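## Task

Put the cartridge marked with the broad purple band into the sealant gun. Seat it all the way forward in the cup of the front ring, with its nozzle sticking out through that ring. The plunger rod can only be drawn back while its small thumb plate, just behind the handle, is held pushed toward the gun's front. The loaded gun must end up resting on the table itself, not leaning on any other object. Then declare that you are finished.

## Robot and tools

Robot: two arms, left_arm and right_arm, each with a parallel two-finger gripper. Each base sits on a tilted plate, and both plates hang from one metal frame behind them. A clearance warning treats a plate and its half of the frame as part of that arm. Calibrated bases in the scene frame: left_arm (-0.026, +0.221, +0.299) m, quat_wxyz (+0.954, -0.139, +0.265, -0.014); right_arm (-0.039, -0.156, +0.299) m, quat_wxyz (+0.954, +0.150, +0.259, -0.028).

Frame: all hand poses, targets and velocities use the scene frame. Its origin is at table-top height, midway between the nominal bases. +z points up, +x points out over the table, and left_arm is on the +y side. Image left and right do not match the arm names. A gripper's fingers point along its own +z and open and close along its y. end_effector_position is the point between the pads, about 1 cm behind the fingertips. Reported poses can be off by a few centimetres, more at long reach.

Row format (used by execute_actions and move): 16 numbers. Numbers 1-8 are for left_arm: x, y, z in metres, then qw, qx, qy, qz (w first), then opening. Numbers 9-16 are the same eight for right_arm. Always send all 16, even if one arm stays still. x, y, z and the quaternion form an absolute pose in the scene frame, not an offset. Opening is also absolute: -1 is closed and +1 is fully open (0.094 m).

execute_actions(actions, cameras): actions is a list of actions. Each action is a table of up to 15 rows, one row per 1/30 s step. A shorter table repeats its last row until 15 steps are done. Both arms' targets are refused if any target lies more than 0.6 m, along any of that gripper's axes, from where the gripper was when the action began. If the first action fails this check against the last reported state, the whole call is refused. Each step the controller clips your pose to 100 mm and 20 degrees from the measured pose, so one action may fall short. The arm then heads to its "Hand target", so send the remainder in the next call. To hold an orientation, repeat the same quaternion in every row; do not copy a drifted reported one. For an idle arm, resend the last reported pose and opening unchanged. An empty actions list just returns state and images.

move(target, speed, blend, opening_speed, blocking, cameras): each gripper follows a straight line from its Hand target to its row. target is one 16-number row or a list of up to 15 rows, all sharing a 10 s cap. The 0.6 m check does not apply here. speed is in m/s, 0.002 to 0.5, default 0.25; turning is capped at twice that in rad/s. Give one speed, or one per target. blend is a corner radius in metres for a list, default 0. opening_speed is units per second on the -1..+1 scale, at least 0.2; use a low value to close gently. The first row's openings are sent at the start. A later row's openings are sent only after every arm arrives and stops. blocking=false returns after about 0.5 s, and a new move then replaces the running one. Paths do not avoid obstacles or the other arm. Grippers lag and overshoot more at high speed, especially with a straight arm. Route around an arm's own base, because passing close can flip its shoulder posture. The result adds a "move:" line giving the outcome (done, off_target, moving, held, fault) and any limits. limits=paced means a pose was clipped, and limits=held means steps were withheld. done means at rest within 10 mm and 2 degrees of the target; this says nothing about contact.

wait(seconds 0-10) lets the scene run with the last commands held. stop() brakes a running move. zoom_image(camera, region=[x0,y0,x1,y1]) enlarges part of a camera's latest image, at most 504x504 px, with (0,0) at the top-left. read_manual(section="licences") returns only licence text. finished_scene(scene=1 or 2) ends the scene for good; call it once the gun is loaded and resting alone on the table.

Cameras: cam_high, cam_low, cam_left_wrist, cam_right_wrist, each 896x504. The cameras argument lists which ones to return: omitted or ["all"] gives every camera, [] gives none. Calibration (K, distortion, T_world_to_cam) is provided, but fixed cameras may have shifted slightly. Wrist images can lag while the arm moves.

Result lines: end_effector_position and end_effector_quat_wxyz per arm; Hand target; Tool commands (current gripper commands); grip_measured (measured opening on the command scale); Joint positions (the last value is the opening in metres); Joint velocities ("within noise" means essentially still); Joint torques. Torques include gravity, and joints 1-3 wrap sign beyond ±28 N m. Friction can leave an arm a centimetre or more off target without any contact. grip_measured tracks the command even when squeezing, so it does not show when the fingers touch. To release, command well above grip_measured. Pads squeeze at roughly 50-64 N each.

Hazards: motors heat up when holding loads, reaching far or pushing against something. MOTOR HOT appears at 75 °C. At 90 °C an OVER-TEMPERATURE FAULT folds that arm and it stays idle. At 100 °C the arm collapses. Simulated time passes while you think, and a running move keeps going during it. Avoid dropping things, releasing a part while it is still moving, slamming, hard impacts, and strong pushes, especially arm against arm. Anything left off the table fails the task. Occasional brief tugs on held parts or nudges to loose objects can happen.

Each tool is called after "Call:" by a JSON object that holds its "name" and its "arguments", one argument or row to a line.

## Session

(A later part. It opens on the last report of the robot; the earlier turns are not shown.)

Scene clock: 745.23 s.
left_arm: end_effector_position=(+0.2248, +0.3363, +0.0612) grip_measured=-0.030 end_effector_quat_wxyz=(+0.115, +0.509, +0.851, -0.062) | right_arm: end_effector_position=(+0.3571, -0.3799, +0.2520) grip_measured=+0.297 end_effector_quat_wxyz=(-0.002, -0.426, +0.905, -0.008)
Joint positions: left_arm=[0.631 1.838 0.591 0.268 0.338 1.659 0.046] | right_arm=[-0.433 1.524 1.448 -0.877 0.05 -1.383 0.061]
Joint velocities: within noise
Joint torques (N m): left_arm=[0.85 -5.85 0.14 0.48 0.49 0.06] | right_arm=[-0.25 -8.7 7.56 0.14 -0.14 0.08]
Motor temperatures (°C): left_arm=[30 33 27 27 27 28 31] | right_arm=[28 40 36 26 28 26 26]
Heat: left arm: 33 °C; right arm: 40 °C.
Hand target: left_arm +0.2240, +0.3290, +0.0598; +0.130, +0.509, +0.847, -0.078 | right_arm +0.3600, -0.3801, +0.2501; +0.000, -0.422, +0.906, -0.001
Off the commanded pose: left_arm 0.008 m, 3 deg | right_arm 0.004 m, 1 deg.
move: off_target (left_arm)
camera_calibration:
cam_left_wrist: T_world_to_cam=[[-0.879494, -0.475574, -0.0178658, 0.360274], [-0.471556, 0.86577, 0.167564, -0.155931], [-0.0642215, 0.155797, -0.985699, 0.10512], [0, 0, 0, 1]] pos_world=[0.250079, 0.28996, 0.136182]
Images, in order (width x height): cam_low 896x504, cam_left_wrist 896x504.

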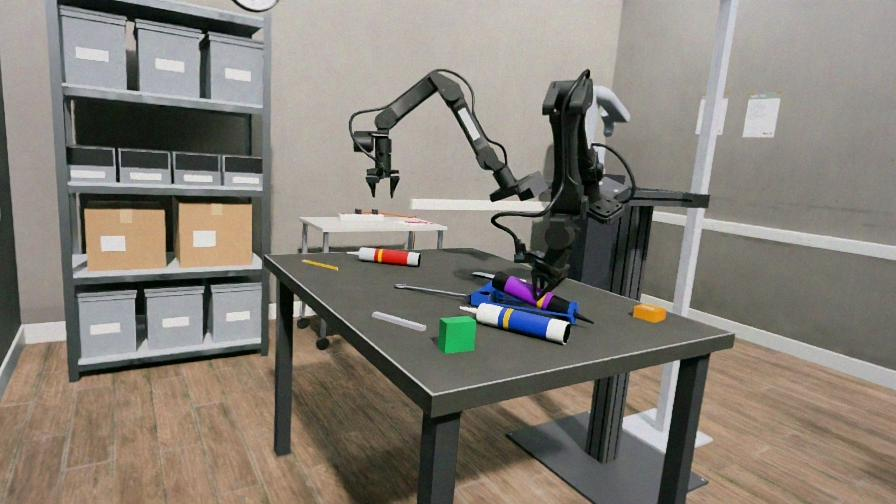

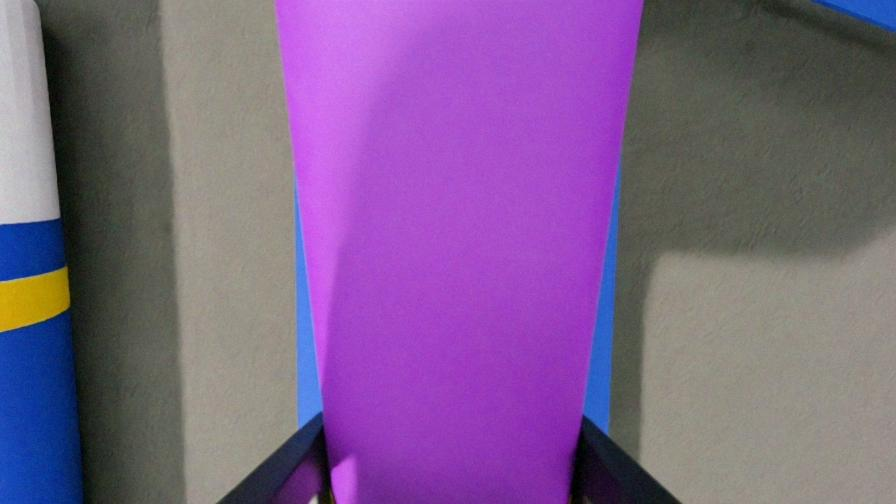

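Call:
{"name": "move", "arguments": {
  "target": [
    [0.2210,0.3360,0.0580,0.1304,0.5090,0.8473,-0.0783,-0.3,0.36,-0.38,0.25,0,-0.4226,0.9063,0,0.3]
  ],
  "speed": 0.03,
  "cameras": ["cam_low","cam_left_wrist"]
}}

Call:
{"name": "zoom_image", "arguments": {
  "camera": "cam_low",
  "region": [545, 290, 605, 335]
}}

Scene clock: 751.83 s.
left_arm: end_effector_position=(+0.2258, +0.3397, +0.0605) grip_measured=-0.030 end_effector_quat_wxyz=(+0.126, +0.511, +0.848, -0.064) | right_arm: end_effector_position=(+0.3571, -0.3799, +0.2520) grip_measured=+0.297 end_effector_quat_wxyz=(-0.002, -0.426, +0.905, -0.008)
Joint positions: left_arm=[0.654 1.849 0.601 0.268 0.372 1.684 0.046] | right_arm=[-0.433 1.524 1.448 -0.877 0.05 -1.383 0.061]
Joint velocities: within noise
Joint torques (N m): left_arm=[1.37 -5.86 0.14 0.38 0.35 0.1] | right_arm=[-0.18 -8.62 7.6 0.17 -0.17 0.04]
Motor temperatures (°C): left_arm=[30 33 27 27 27 28 31] | right_arm=[28 40 36 26 28 26 26]
Heat: left arm: 33 °C; right arm: 40 °C.
Hand target: left_arm +0.2211, +0.3359, +0.0582; +0.130, +0.509, +0.847, -0.078 | right_arm +0.3600, -0.3801, +0.2501; +0.000, -0.422, +0.906, -0.001
Off the commanded pose: left_arm 0.007 m, 2 deg | right_arm 0.004 m, 1 deg.
move: done
camera_calibration:
cam_left_wrist: T_world_to_cam=[[-0.881407, -0.471573, -0.0271992, 0.362373], [-0.47015, 0.870275, 0.146901, -0.158912], [-0.0456039, 0.142267, -0.988777, 0.10446], [0, 0, 0, 1]] pos_world=[0.24945, 0.294321, 0.136488]
Images, in order (width x height): cam_low 896x504, cam_left_wrist 896x504.

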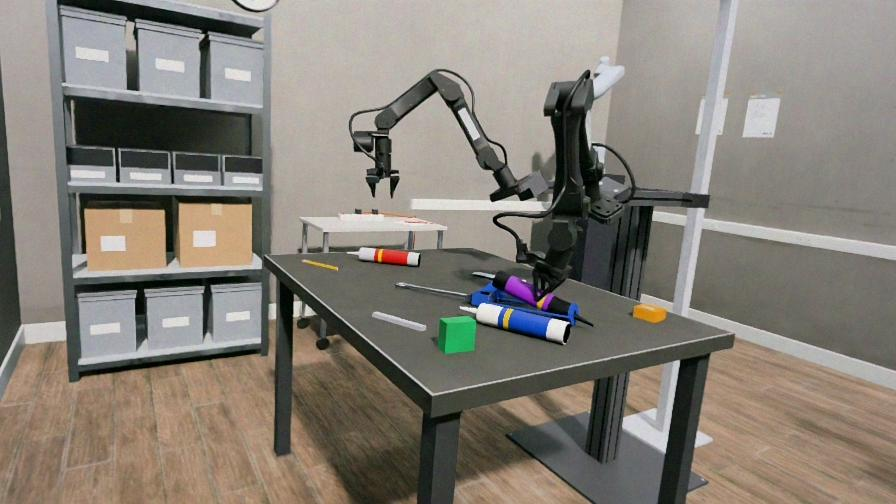

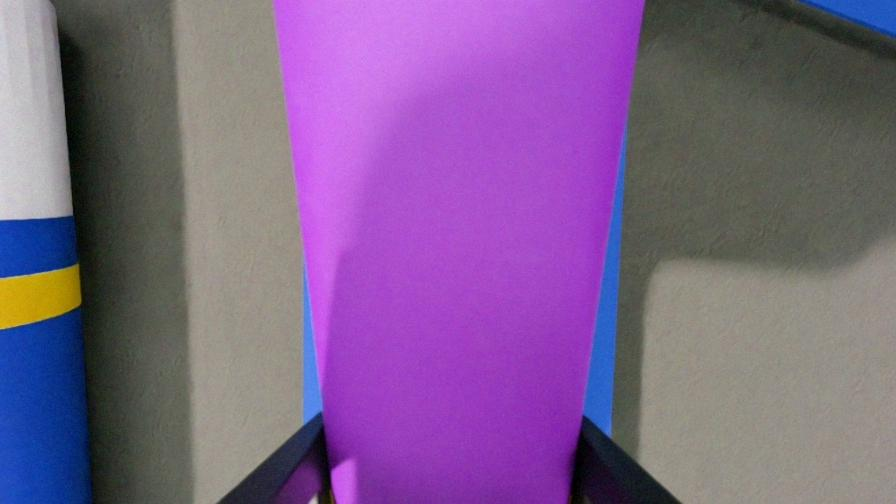

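Scaled by 8.400.

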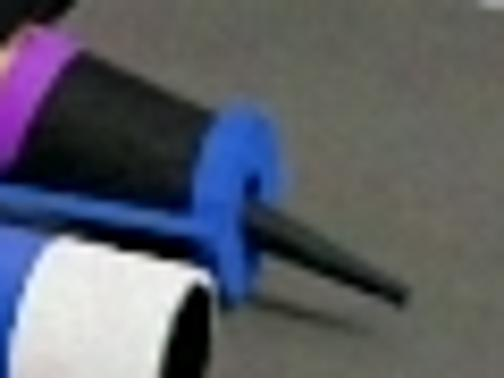

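Call:
{"name": "move", "arguments": {
  "target": [
    [0.2225,0.3350,0.0515,0.0784,0.5128,0.8536,-0.0471,-0.3,0.36,-0.38,0.25,0,-0.4226,0.9063,0,0.3]
  ],
  "speed": 0.04,
  "cameras": ["cam_low","cam_left_wrist"]
}}

Call:
{"name": "zoom_image", "arguments": {
  "camera": "cam_low",
  "region": [490, 270, 610, 340]
}}

Scene clock: 767.27 s.
left_arm: end_effector_position=(+0.2268, +0.3398, +0.0548) grip_measured=-0.030 end_effector_quat_wxyz=(+0.078, +0.516, +0.852, -0.041) | right_arm: end_effector_position=(+0.3571, -0.3799, +0.2520) grip_measured=+0.297 end_effector_quat_wxyz=(-0.002, -0.426, +0.905, -0.008)
Joint positions: left_arm=[0.582 1.849 0.601 0.284 0.225 1.626 0.046] | right_arm=[-0.433 1.524 1.448 -0.877 0.05 -1.383 0.061]
Joint velocities: within noise
Joint torques (N m): left_arm=[-0.12 -5.98 -1.1 0.74 0.08 -0.08] | right_arm=[-0.17 -8.76 7.58 0.16 -0.17 0.07]
Motor temperatures (°C): left_arm=[30 33 27 27 27 28 31] | right_arm=[28 40 36 26 28 26 26]
Heat: left arm: 33 °C; right arm: 40 °C.
Hand target: left_arm +0.2225, +0.3350, +0.0517; +0.078, +0.513, +0.854, -0.047 | right_arm +0.3600, -0.3801, +0.2501; +0.000, -0.422, +0.906, -0.001
Off the commanded pose: left_arm 0.007 m, 1 deg | right_arm 0.004 m, 1 deg.
move: done
camera_calibration:
cam_left_wrist: T_world_to_cam=[[-0.884682, -0.465853, -0.0178336, 0.361409], [-0.454919, 0.854292, 0.251464, -0.161399], [-0.10191, 0.230578, -0.967702, 0.0804562], [0, 0, 0, 1]] pos_world=[0.254508, 0.287694, 0.124889]
Images, in order (width x height): cam_low 896x504, cam_left_wrist 896x504.

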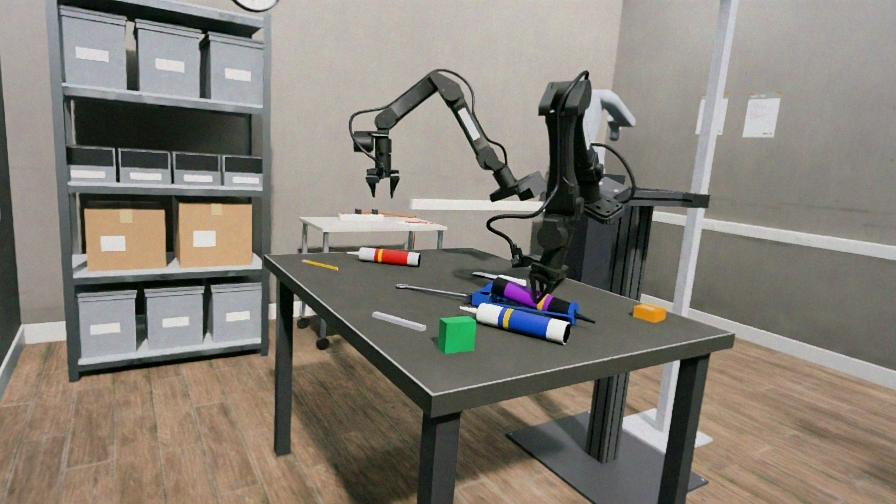

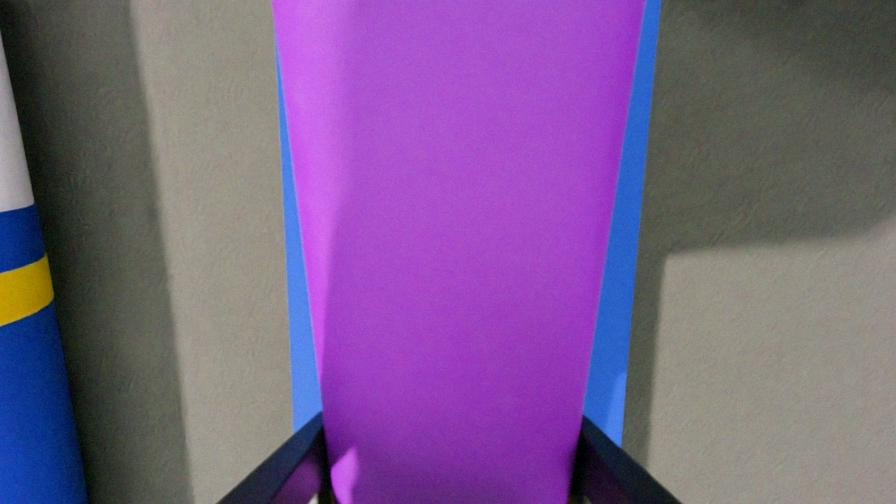

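Scaled by 4.200.

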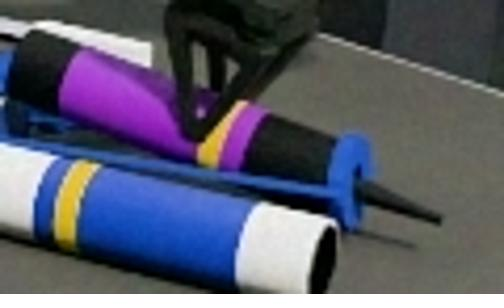

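Call:
{"name": "zoom_image", "arguments": {
  "camera": "cam_low",
  "region": [460, 260, 540, 320]
}}

Scaled by 6.300.

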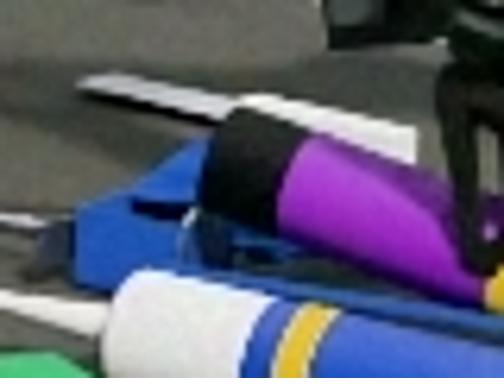

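Call:
{"name": "move", "arguments": {
  "target": [
    [0.2210,0.3370,0.0415,0.0374,0.5145,0.8563,-0.0225,-0.3,0.36,-0.38,0.25,0,-0.4226,0.9063,0,0.3]
  ],
  "speed": 0.04,
  "cameras": ["cam_low","cam_left_wrist"]
}}

Call:
{"name": "zoom_image", "arguments": {
  "camera": "cam_low",
  "region": [460, 260, 610, 340]
}}

Scene clock: 783.83 s.
left_arm: end_effector_position=(+0.2235, +0.3388, +0.0453) grip_measured=-0.030 end_effector_quat_wxyz=(+0.039, +0.518, +0.855, -0.021) | right_arm: end_effector_position=(+0.3571, -0.3799, +0.2520) grip_measured=+0.297 end_effector_quat_wxyz=(-0.002, -0.426, +0.905, -0.008)
Joint positions: left_arm=[0.526 1.885 0.601 0.325 0.106 1.58 0.046] | right_arm=[-0.433 1.524 1.448 -0.877 0.05 -1.383 0.061]
Joint velocities: within noise
Joint torques (N m): left_arm=[-0.25 -5.85 -0.29 0.74 -0.01 -0.15] | right_arm=[-0.16 -8.66 7.5 0.16 -0.13 0.06]
Motor temperatures (°C): left_arm=[30 33 27 27 27 28 31] | right_arm=[28 40 36 26 28 26 26]
Heat: left arm: 33 °C; right arm: 40 °C.
Hand target: left_arm +0.2210, +0.3369, +0.0417; +0.038, +0.515, +0.856, -0.023 | right_arm +0.3600, -0.3801, +0.2501; +0.000, -0.422, +0.906, -0.001
Off the commanded pose: left_arm 0.005 m, 1 deg | right_arm 0.004 m, 1 deg.
move: done
camera_calibration:
cam_left_wrist: T_world_to_cam=[[-0.885244, -0.464965, -0.0122382, 0.35747], [-0.441816, 0.832363, 0.334619, -0.158887], [-0.1454, 0.301627, -0.942274, 0.055722], [0, 0, 0, 1]] pos_world=[0.254351, 0.281655, 0.110047]
Images, in order (width x height): cam_low 896x504, cam_left_wrist 896x504.

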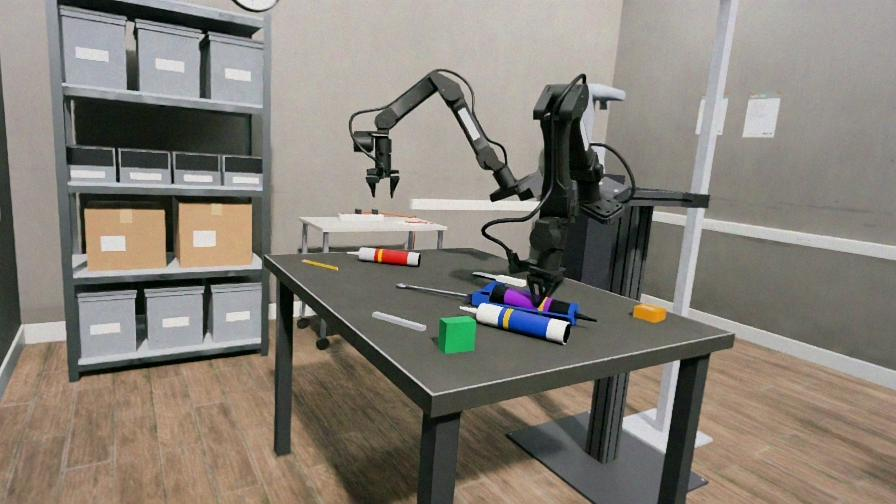

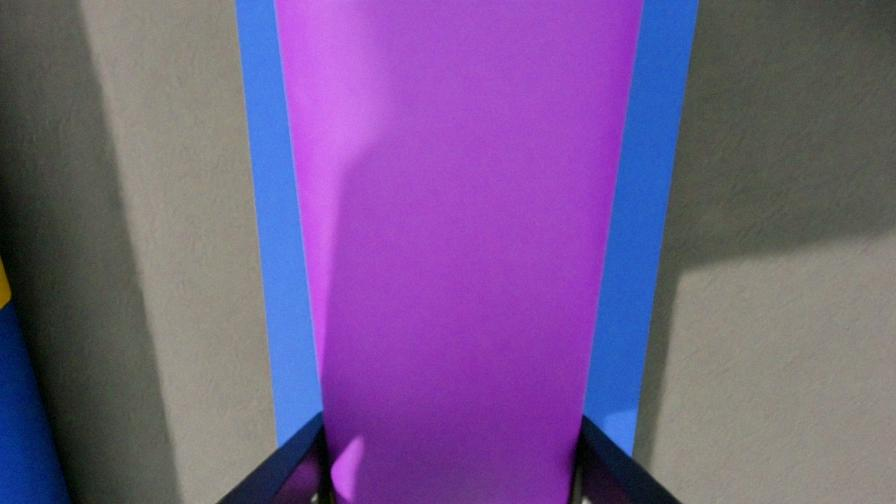

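Scaled by 3.360.

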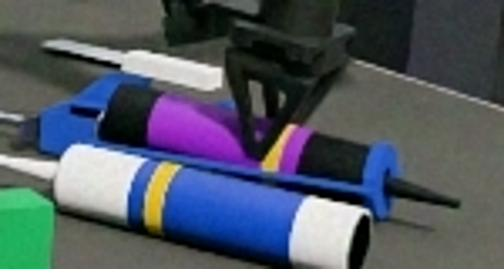

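Call:
{"name": "move", "arguments": {
  "target": [
    [0.2190,0.3420,0.0375,0.0150,0.5149,0.8571,-0.0090,-0.3,0.36,-0.38,0.25,0,-0.4226,0.9063,0,0.3]
  ],
  "speed": 0.04,
  "cameras": ["cam_low","cam_left_wrist"]
}}

Call:
{"name": "zoom_image", "arguments": {
  "camera": "cam_low",
  "region": [460, 260, 610, 340]
}}

Scene clock: 790.40 s.
left_arm: end_effector_position=(+0.2209, +0.3421, +0.0413) grip_measured=-0.030 end_effector_quat_wxyz=(+0.019, +0.518, +0.855, -0.010) | right_arm: end_effector_position=(+0.3571, -0.3799, +0.2520) grip_measured=+0.297 end_effector_quat_wxyz=(-0.002, -0.426, +0.905, -0.008)
Joint positions: left_arm=[0.511 1.902 0.606 0.336 0.051 1.567 0.046] | right_arm=[-0.433 1.524 1.448 -0.877 0.05 -1.383 0.061]
Joint velocities: within noise
Joint torques (N m): left_arm=[-0.29 -5.94 -0.09 0.7 -0.07 -0.12] | right_arm=[-0.16 -8.7 7.64 0.15 -0.14 0.05]
Motor temperatures (°C): left_arm=[30 33 27 27 27 28 31] | right_arm=[28 40 36 26 28 26 26]
Heat: left arm: 33 °C; right arm: 40 °C.
Hand target: left_arm +0.2190, +0.3420, +0.0376; +0.015, +0.515, +0.857, -0.009 | right_arm +0.3600, -0.3801, +0.2501; +0.000, -0.422, +0.906, -0.001
Off the commanded pose: left_arm 0.004 m, 1 deg | right_arm 0.004 m, 1 deg.
move: done
camera_calibration:
cam_left_wrist: T_world_to_cam=[[-0.885384, -0.464751, -0.0100626, 0.356483], [-0.433697, 0.818046, 0.377767, -0.160143], [-0.167336, 0.338833, -0.925846, 0.0420443], [0, 0, 0, 1]] pos_world=[0.253206, 0.282434, 0.10301]
Images, in order (width x height): cam_low 896x504, cam_left_wrist 896x504.

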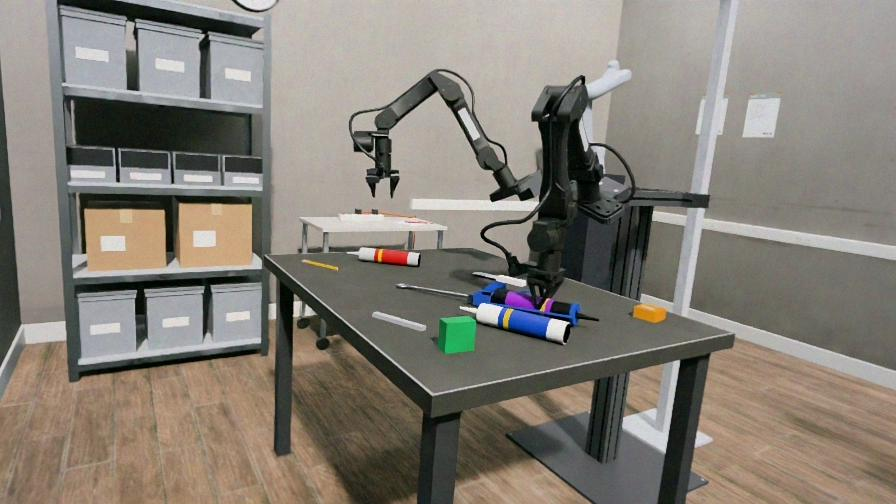

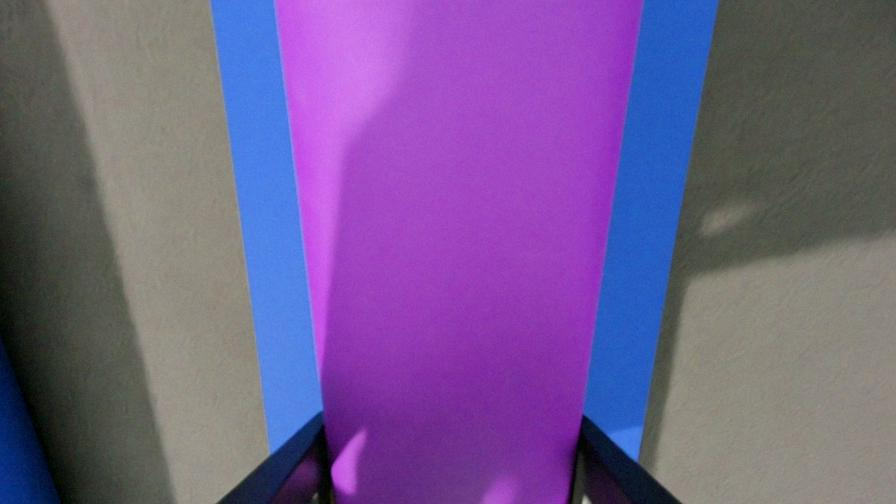

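Scaled by 3.360.

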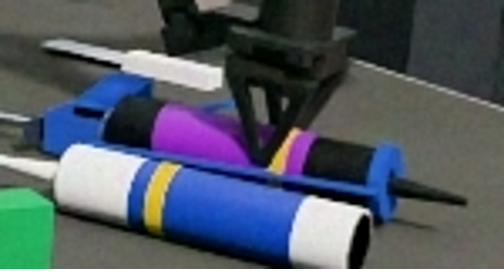

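Call:
{"name": "move", "arguments": {
  "target": [
    [0.2170,0.3470,0.0355,0.0150,0.5149,0.8571,-0.0090,-0.3,0.36,-0.38,0.25,0,-0.4226,0.9063,0,0.3],
    [0.2120,0.3570,0.0355,0.0150,0.5149,0.8571,-0.0090,-0.3,0.36,-0.38,0.25,0,-0.4226,0.9063,0,0.3]
  ],
  "speed": 0.05,
  "blend": 0.005,
  "cameras": ["cam_low","cam_left_wrist"]
}}

Call:
{"name": "zoom_image", "arguments": {
  "camera": "cam_low",
  "region": [540, 290, 610, 340]
}}

Scene clock: 797.47 s.
left_arm: end_effector_position=(+0.2144, +0.3573, +0.0393) grip_measured=-0.030 end_effector_quat_wxyz=(+0.013, +0.513, +0.858, -0.005) | right_arm: end_effector_position=(+0.3571, -0.3799, +0.2520) grip_measured=+0.297 end_effector_quat_wxyz=(-0.002, -0.426, +0.905, -0.008)
Joint positions: left_arm=[0.562 1.913 0.615 0.337 0.065 1.597 0.046] | right_arm=[-0.433 1.524 1.448 -0.877 0.05 -1.383 0.061]
Joint velocities: within noise
Joint torques (N m): left_arm=[0.92 -5.93 -0.12 0.72 0.09 0.1] | right_arm=[-0.09 -8.65 7.6 0.15 -0.16 0.07]
Motor temperatures (°C): left_arm=[30 33 27 27 27 28 31] | right_arm=[28 40 36 26 28 26 26]
Heat: left arm: 33 °C; right arm: 40 °C.
Hand target: left_arm +0.2120, +0.3570, +0.0357; +0.015, +0.515, +0.857, -0.009 | right_arm +0.3600, -0.3801, +0.2501; +0.000, -0.422, +0.906, -0.001
Off the commanded pose: left_arm 0.005 m, 1 deg | right_arm 0.004 m, 1 deg.
move: done; blend cut to 0.0029 m at target 1
camera_calibration:
cam_left_wrist: T_world_to_cam=[[-0.880042, -0.474756, -0.0115333, 0.360253], [-0.440848, 0.807675, 0.391555, -0.169972], [-0.176578, 0.349669, -0.920083, 0.0318281], [0, 0, 0, 1]] pos_world=[0.247726, 0.297185, 0.0999927]
Images, in order (width x height): cam_low 896x504, cam_left_wrist 896x504.

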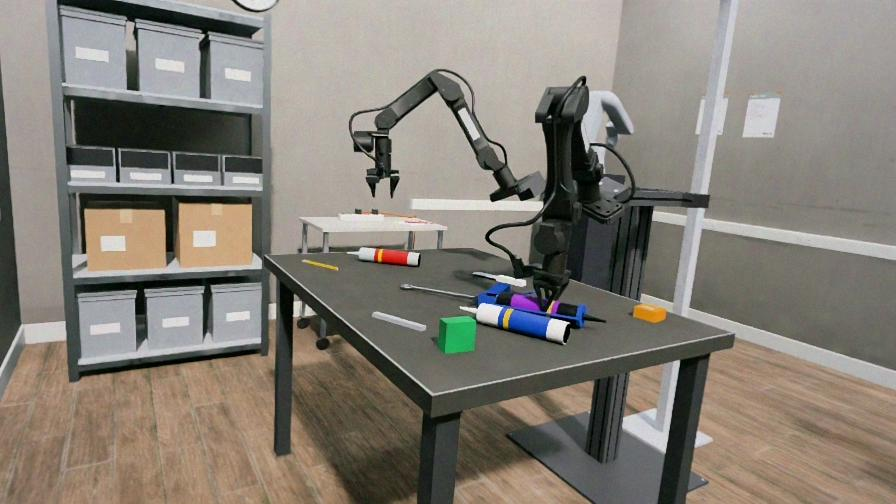

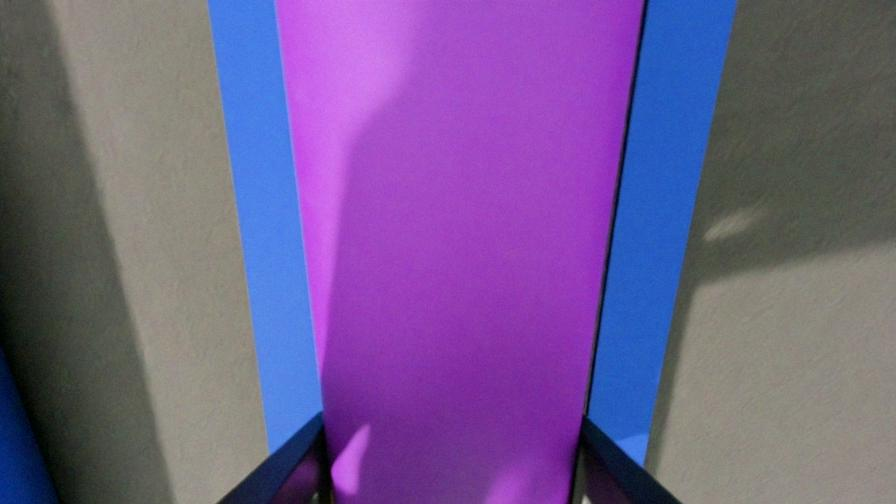

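Scaled by 7.200.

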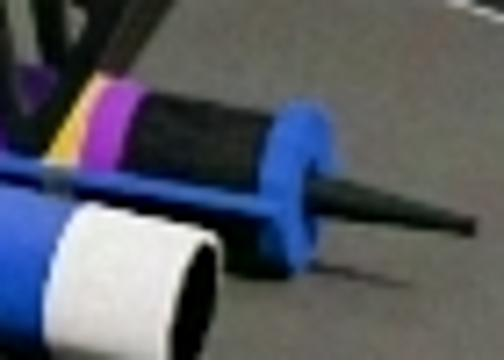

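Call:
{"name": "move", "arguments": {
  "target": [
    [0.2135,0.3550,0.0365,0.0150,0.5149,0.8571,-0.0090,-0.3,0.36,-0.38,0.25,0,-0.4226,0.9063,0,0.3],
    [0.2135,0.3550,0.0365,0.0150,0.5149,0.8571,-0.0090,0.3,0.36,-0.38,0.25,0,-0.4226,0.9063,0,0.3],
    [0.2135,0.3550,0.09,0.0,0.5150,0.8572,0,0.3,0.36,-0.38,0.25,0,-0.4226,0.9063,0,0.3]
  ],
  "speed": [0.04,0.04,0.1],
  "opening_speed": 0.3,
  "cameras": ["cam_low","cam_left_wrist"]
}}

Call:
{"name": "zoom_image", "arguments": {
  "camera": "cam_low",
  "region": [460, 260, 610, 340]
}}

Scene clock: 815.20 s.
left_arm: end_effector_position=(+0.2173, +0.3596, +0.0870) grip_measured=+0.298 end_effector_quat_wxyz=(+0.003, +0.517, +0.856, +0.008) | right_arm: end_effector_position=(+0.3571, -0.3799, +0.2520) grip_measured=+0.297 end_effector_quat_wxyz=(-0.002, -0.426, +0.905, -0.008)
Joint positions: left_arm=[0.549 1.665 0.544 0.174 0.027 1.596 0.061] | right_arm=[-0.433 1.524 1.448 -0.877 0.05 -1.383 0.061]
Joint velocities: within noise
Joint torques (N m): left_arm=[-0.5 -8.57 0.01 0.33 -0.05 -0.15] | right_arm=[-0.16 -8.62 7.57 0.14 -0.18 0.07]
Motor temperatures (°C): left_arm=[30 33 27 27 27 28 31] | right_arm=[28 40 36 26 28 26 26]
Heat: left arm: 33 °C; right arm: 40 °C.
Hand target: left_arm +0.2137, +0.3551, +0.0898; +0.000, +0.515, +0.857, +0.000 | right_arm +0.3600, -0.3801, +0.2501; +0.000, -0.422, +0.906, -0.001
Off the commanded pose: left_arm 0.007 m, 1 deg | right_arm 0.004 m, 1 deg.
move: done
camera_calibration:
cam_left_wrist: T_world_to_cam=[[-0.884452, -0.465966, -0.0249008, 0.363473], [-0.43229, 0.798102, 0.419714, -0.19006], [-0.175699, 0.381981, -0.907315, 0.0624448], [0, 0, 0, 1]] pos_world=[0.250285, 0.2972, 0.145479]
Images, in order (width x height): cam_low 896x504, cam_left_wrist 896x504.

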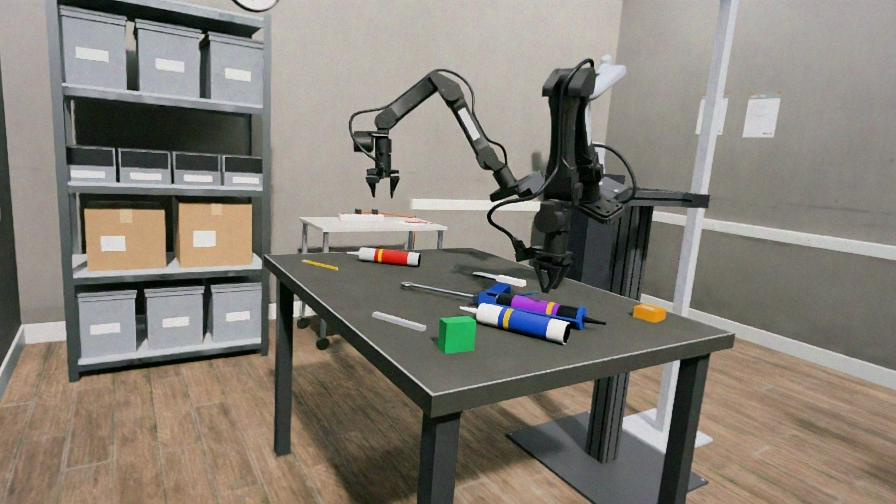

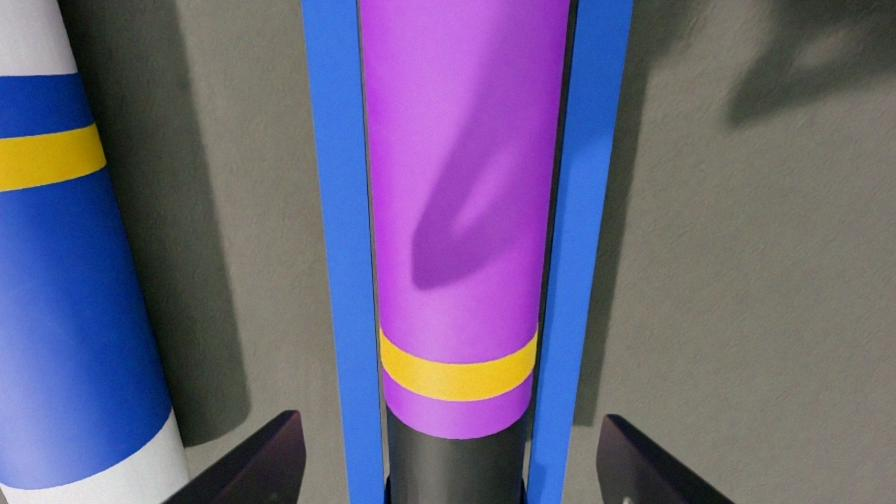

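Scaled by 3.360.

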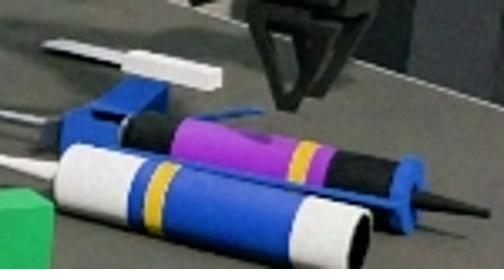

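Call:
{"name": "move", "arguments": {
  "target": [
    [0.235,0.31,0.20,0,0.5150,0.8572,0,0.3,0.36,-0.38,0.25,0,-0.4226,0.9063,0,0.3]
  ],
  "speed": 0.2,
  "cameras": ["cam_left_wrist"]
}}

Scene clock: 820.23 s.
left_arm: end_effector_position=(+0.2317, +0.3109, +0.1952) grip_measured=+0.298 end_effector_quat_wxyz=(-0.003, +0.516, +0.856, +0.000) | right_arm: end_effector_position=(+0.3571, -0.3799, +0.2520) grip_measured=+0.297 end_effector_quat_wxyz=(-0.002, -0.426, +0.905, -0.008)
Joint positions: left_arm=[0.292 1.123 0.549 -0.402 -0.12 1.382 0.061] | right_arm=[-0.433 1.524 1.448 -0.877 0.05 -1.383 0.061]
Joint velocities: within noise
Joint torques (N m): left_arm=[-1.11 -6.09 5.11 0.29 -0.07 -0.15] | right_arm=[-0.23 -8.69 7.51 0.16 -0.14 0.06]
Motor temperatures (°C): left_arm=[30 33 27 27 27 28 30] | right_arm=[28 40 36 26 28 26 26]
Heat: left arm: 33 °C; right arm: 40 °C.
Hand target: left_arm +0.2350, +0.3101, +0.1999; +0.000, +0.515, +0.857, +0.000 | right_arm +0.3600, -0.3801, +0.2501; +0.000, -0.422, +0.906, -0.001
Off the commanded pose: left_arm 0.006 m, 0 deg | right_arm 0.004 m, 1 deg.
move: done
camera_calibration:
cam_left_wrist: T_world_to_cam=[[-0.88368, -0.468066, -0.00485497, 0.35273], [-0.426363, 0.800579, 0.421054, -0.192799], [-0.193195, 0.374147, -0.907022, 0.188162], [0, 0, 0, 1]] pos_world=[0.26585, 0.249052, 0.253559]
Images, in order (width x height): cam_left_wrist 896x504.

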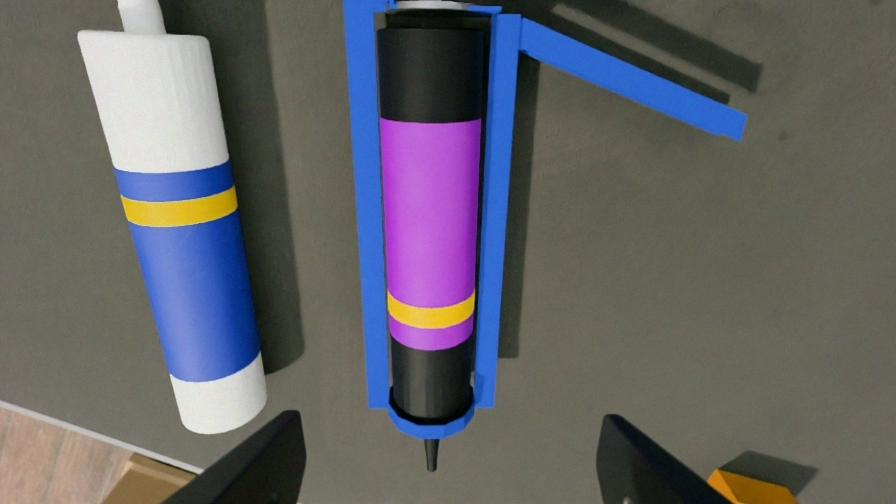

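Call:
{"name": "zoom_image", "arguments": {
  "camera": "cam_left_wrist",
  "region": [350, 340, 520, 480]
}}

Call:
{"name": "zoom_image", "arguments": {
  "camera": "cam_left_wrist",
  "region": [330, 0, 530, 130]
}}

Scaled by 2.965.

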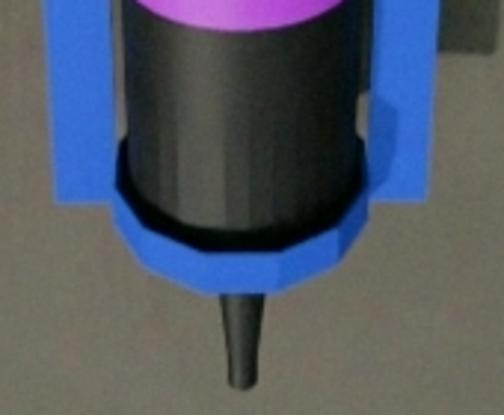

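Scaled by 2.520.

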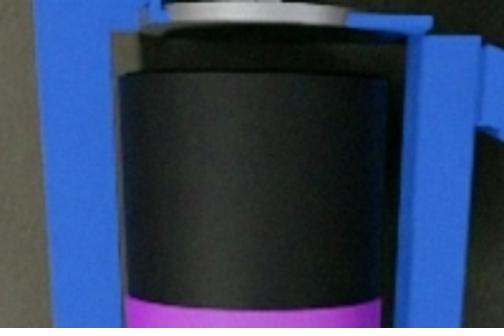

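Call:
{"name": "finished_scene", "arguments": {
  "scene": 2
}}

The scene is finished: the task was done.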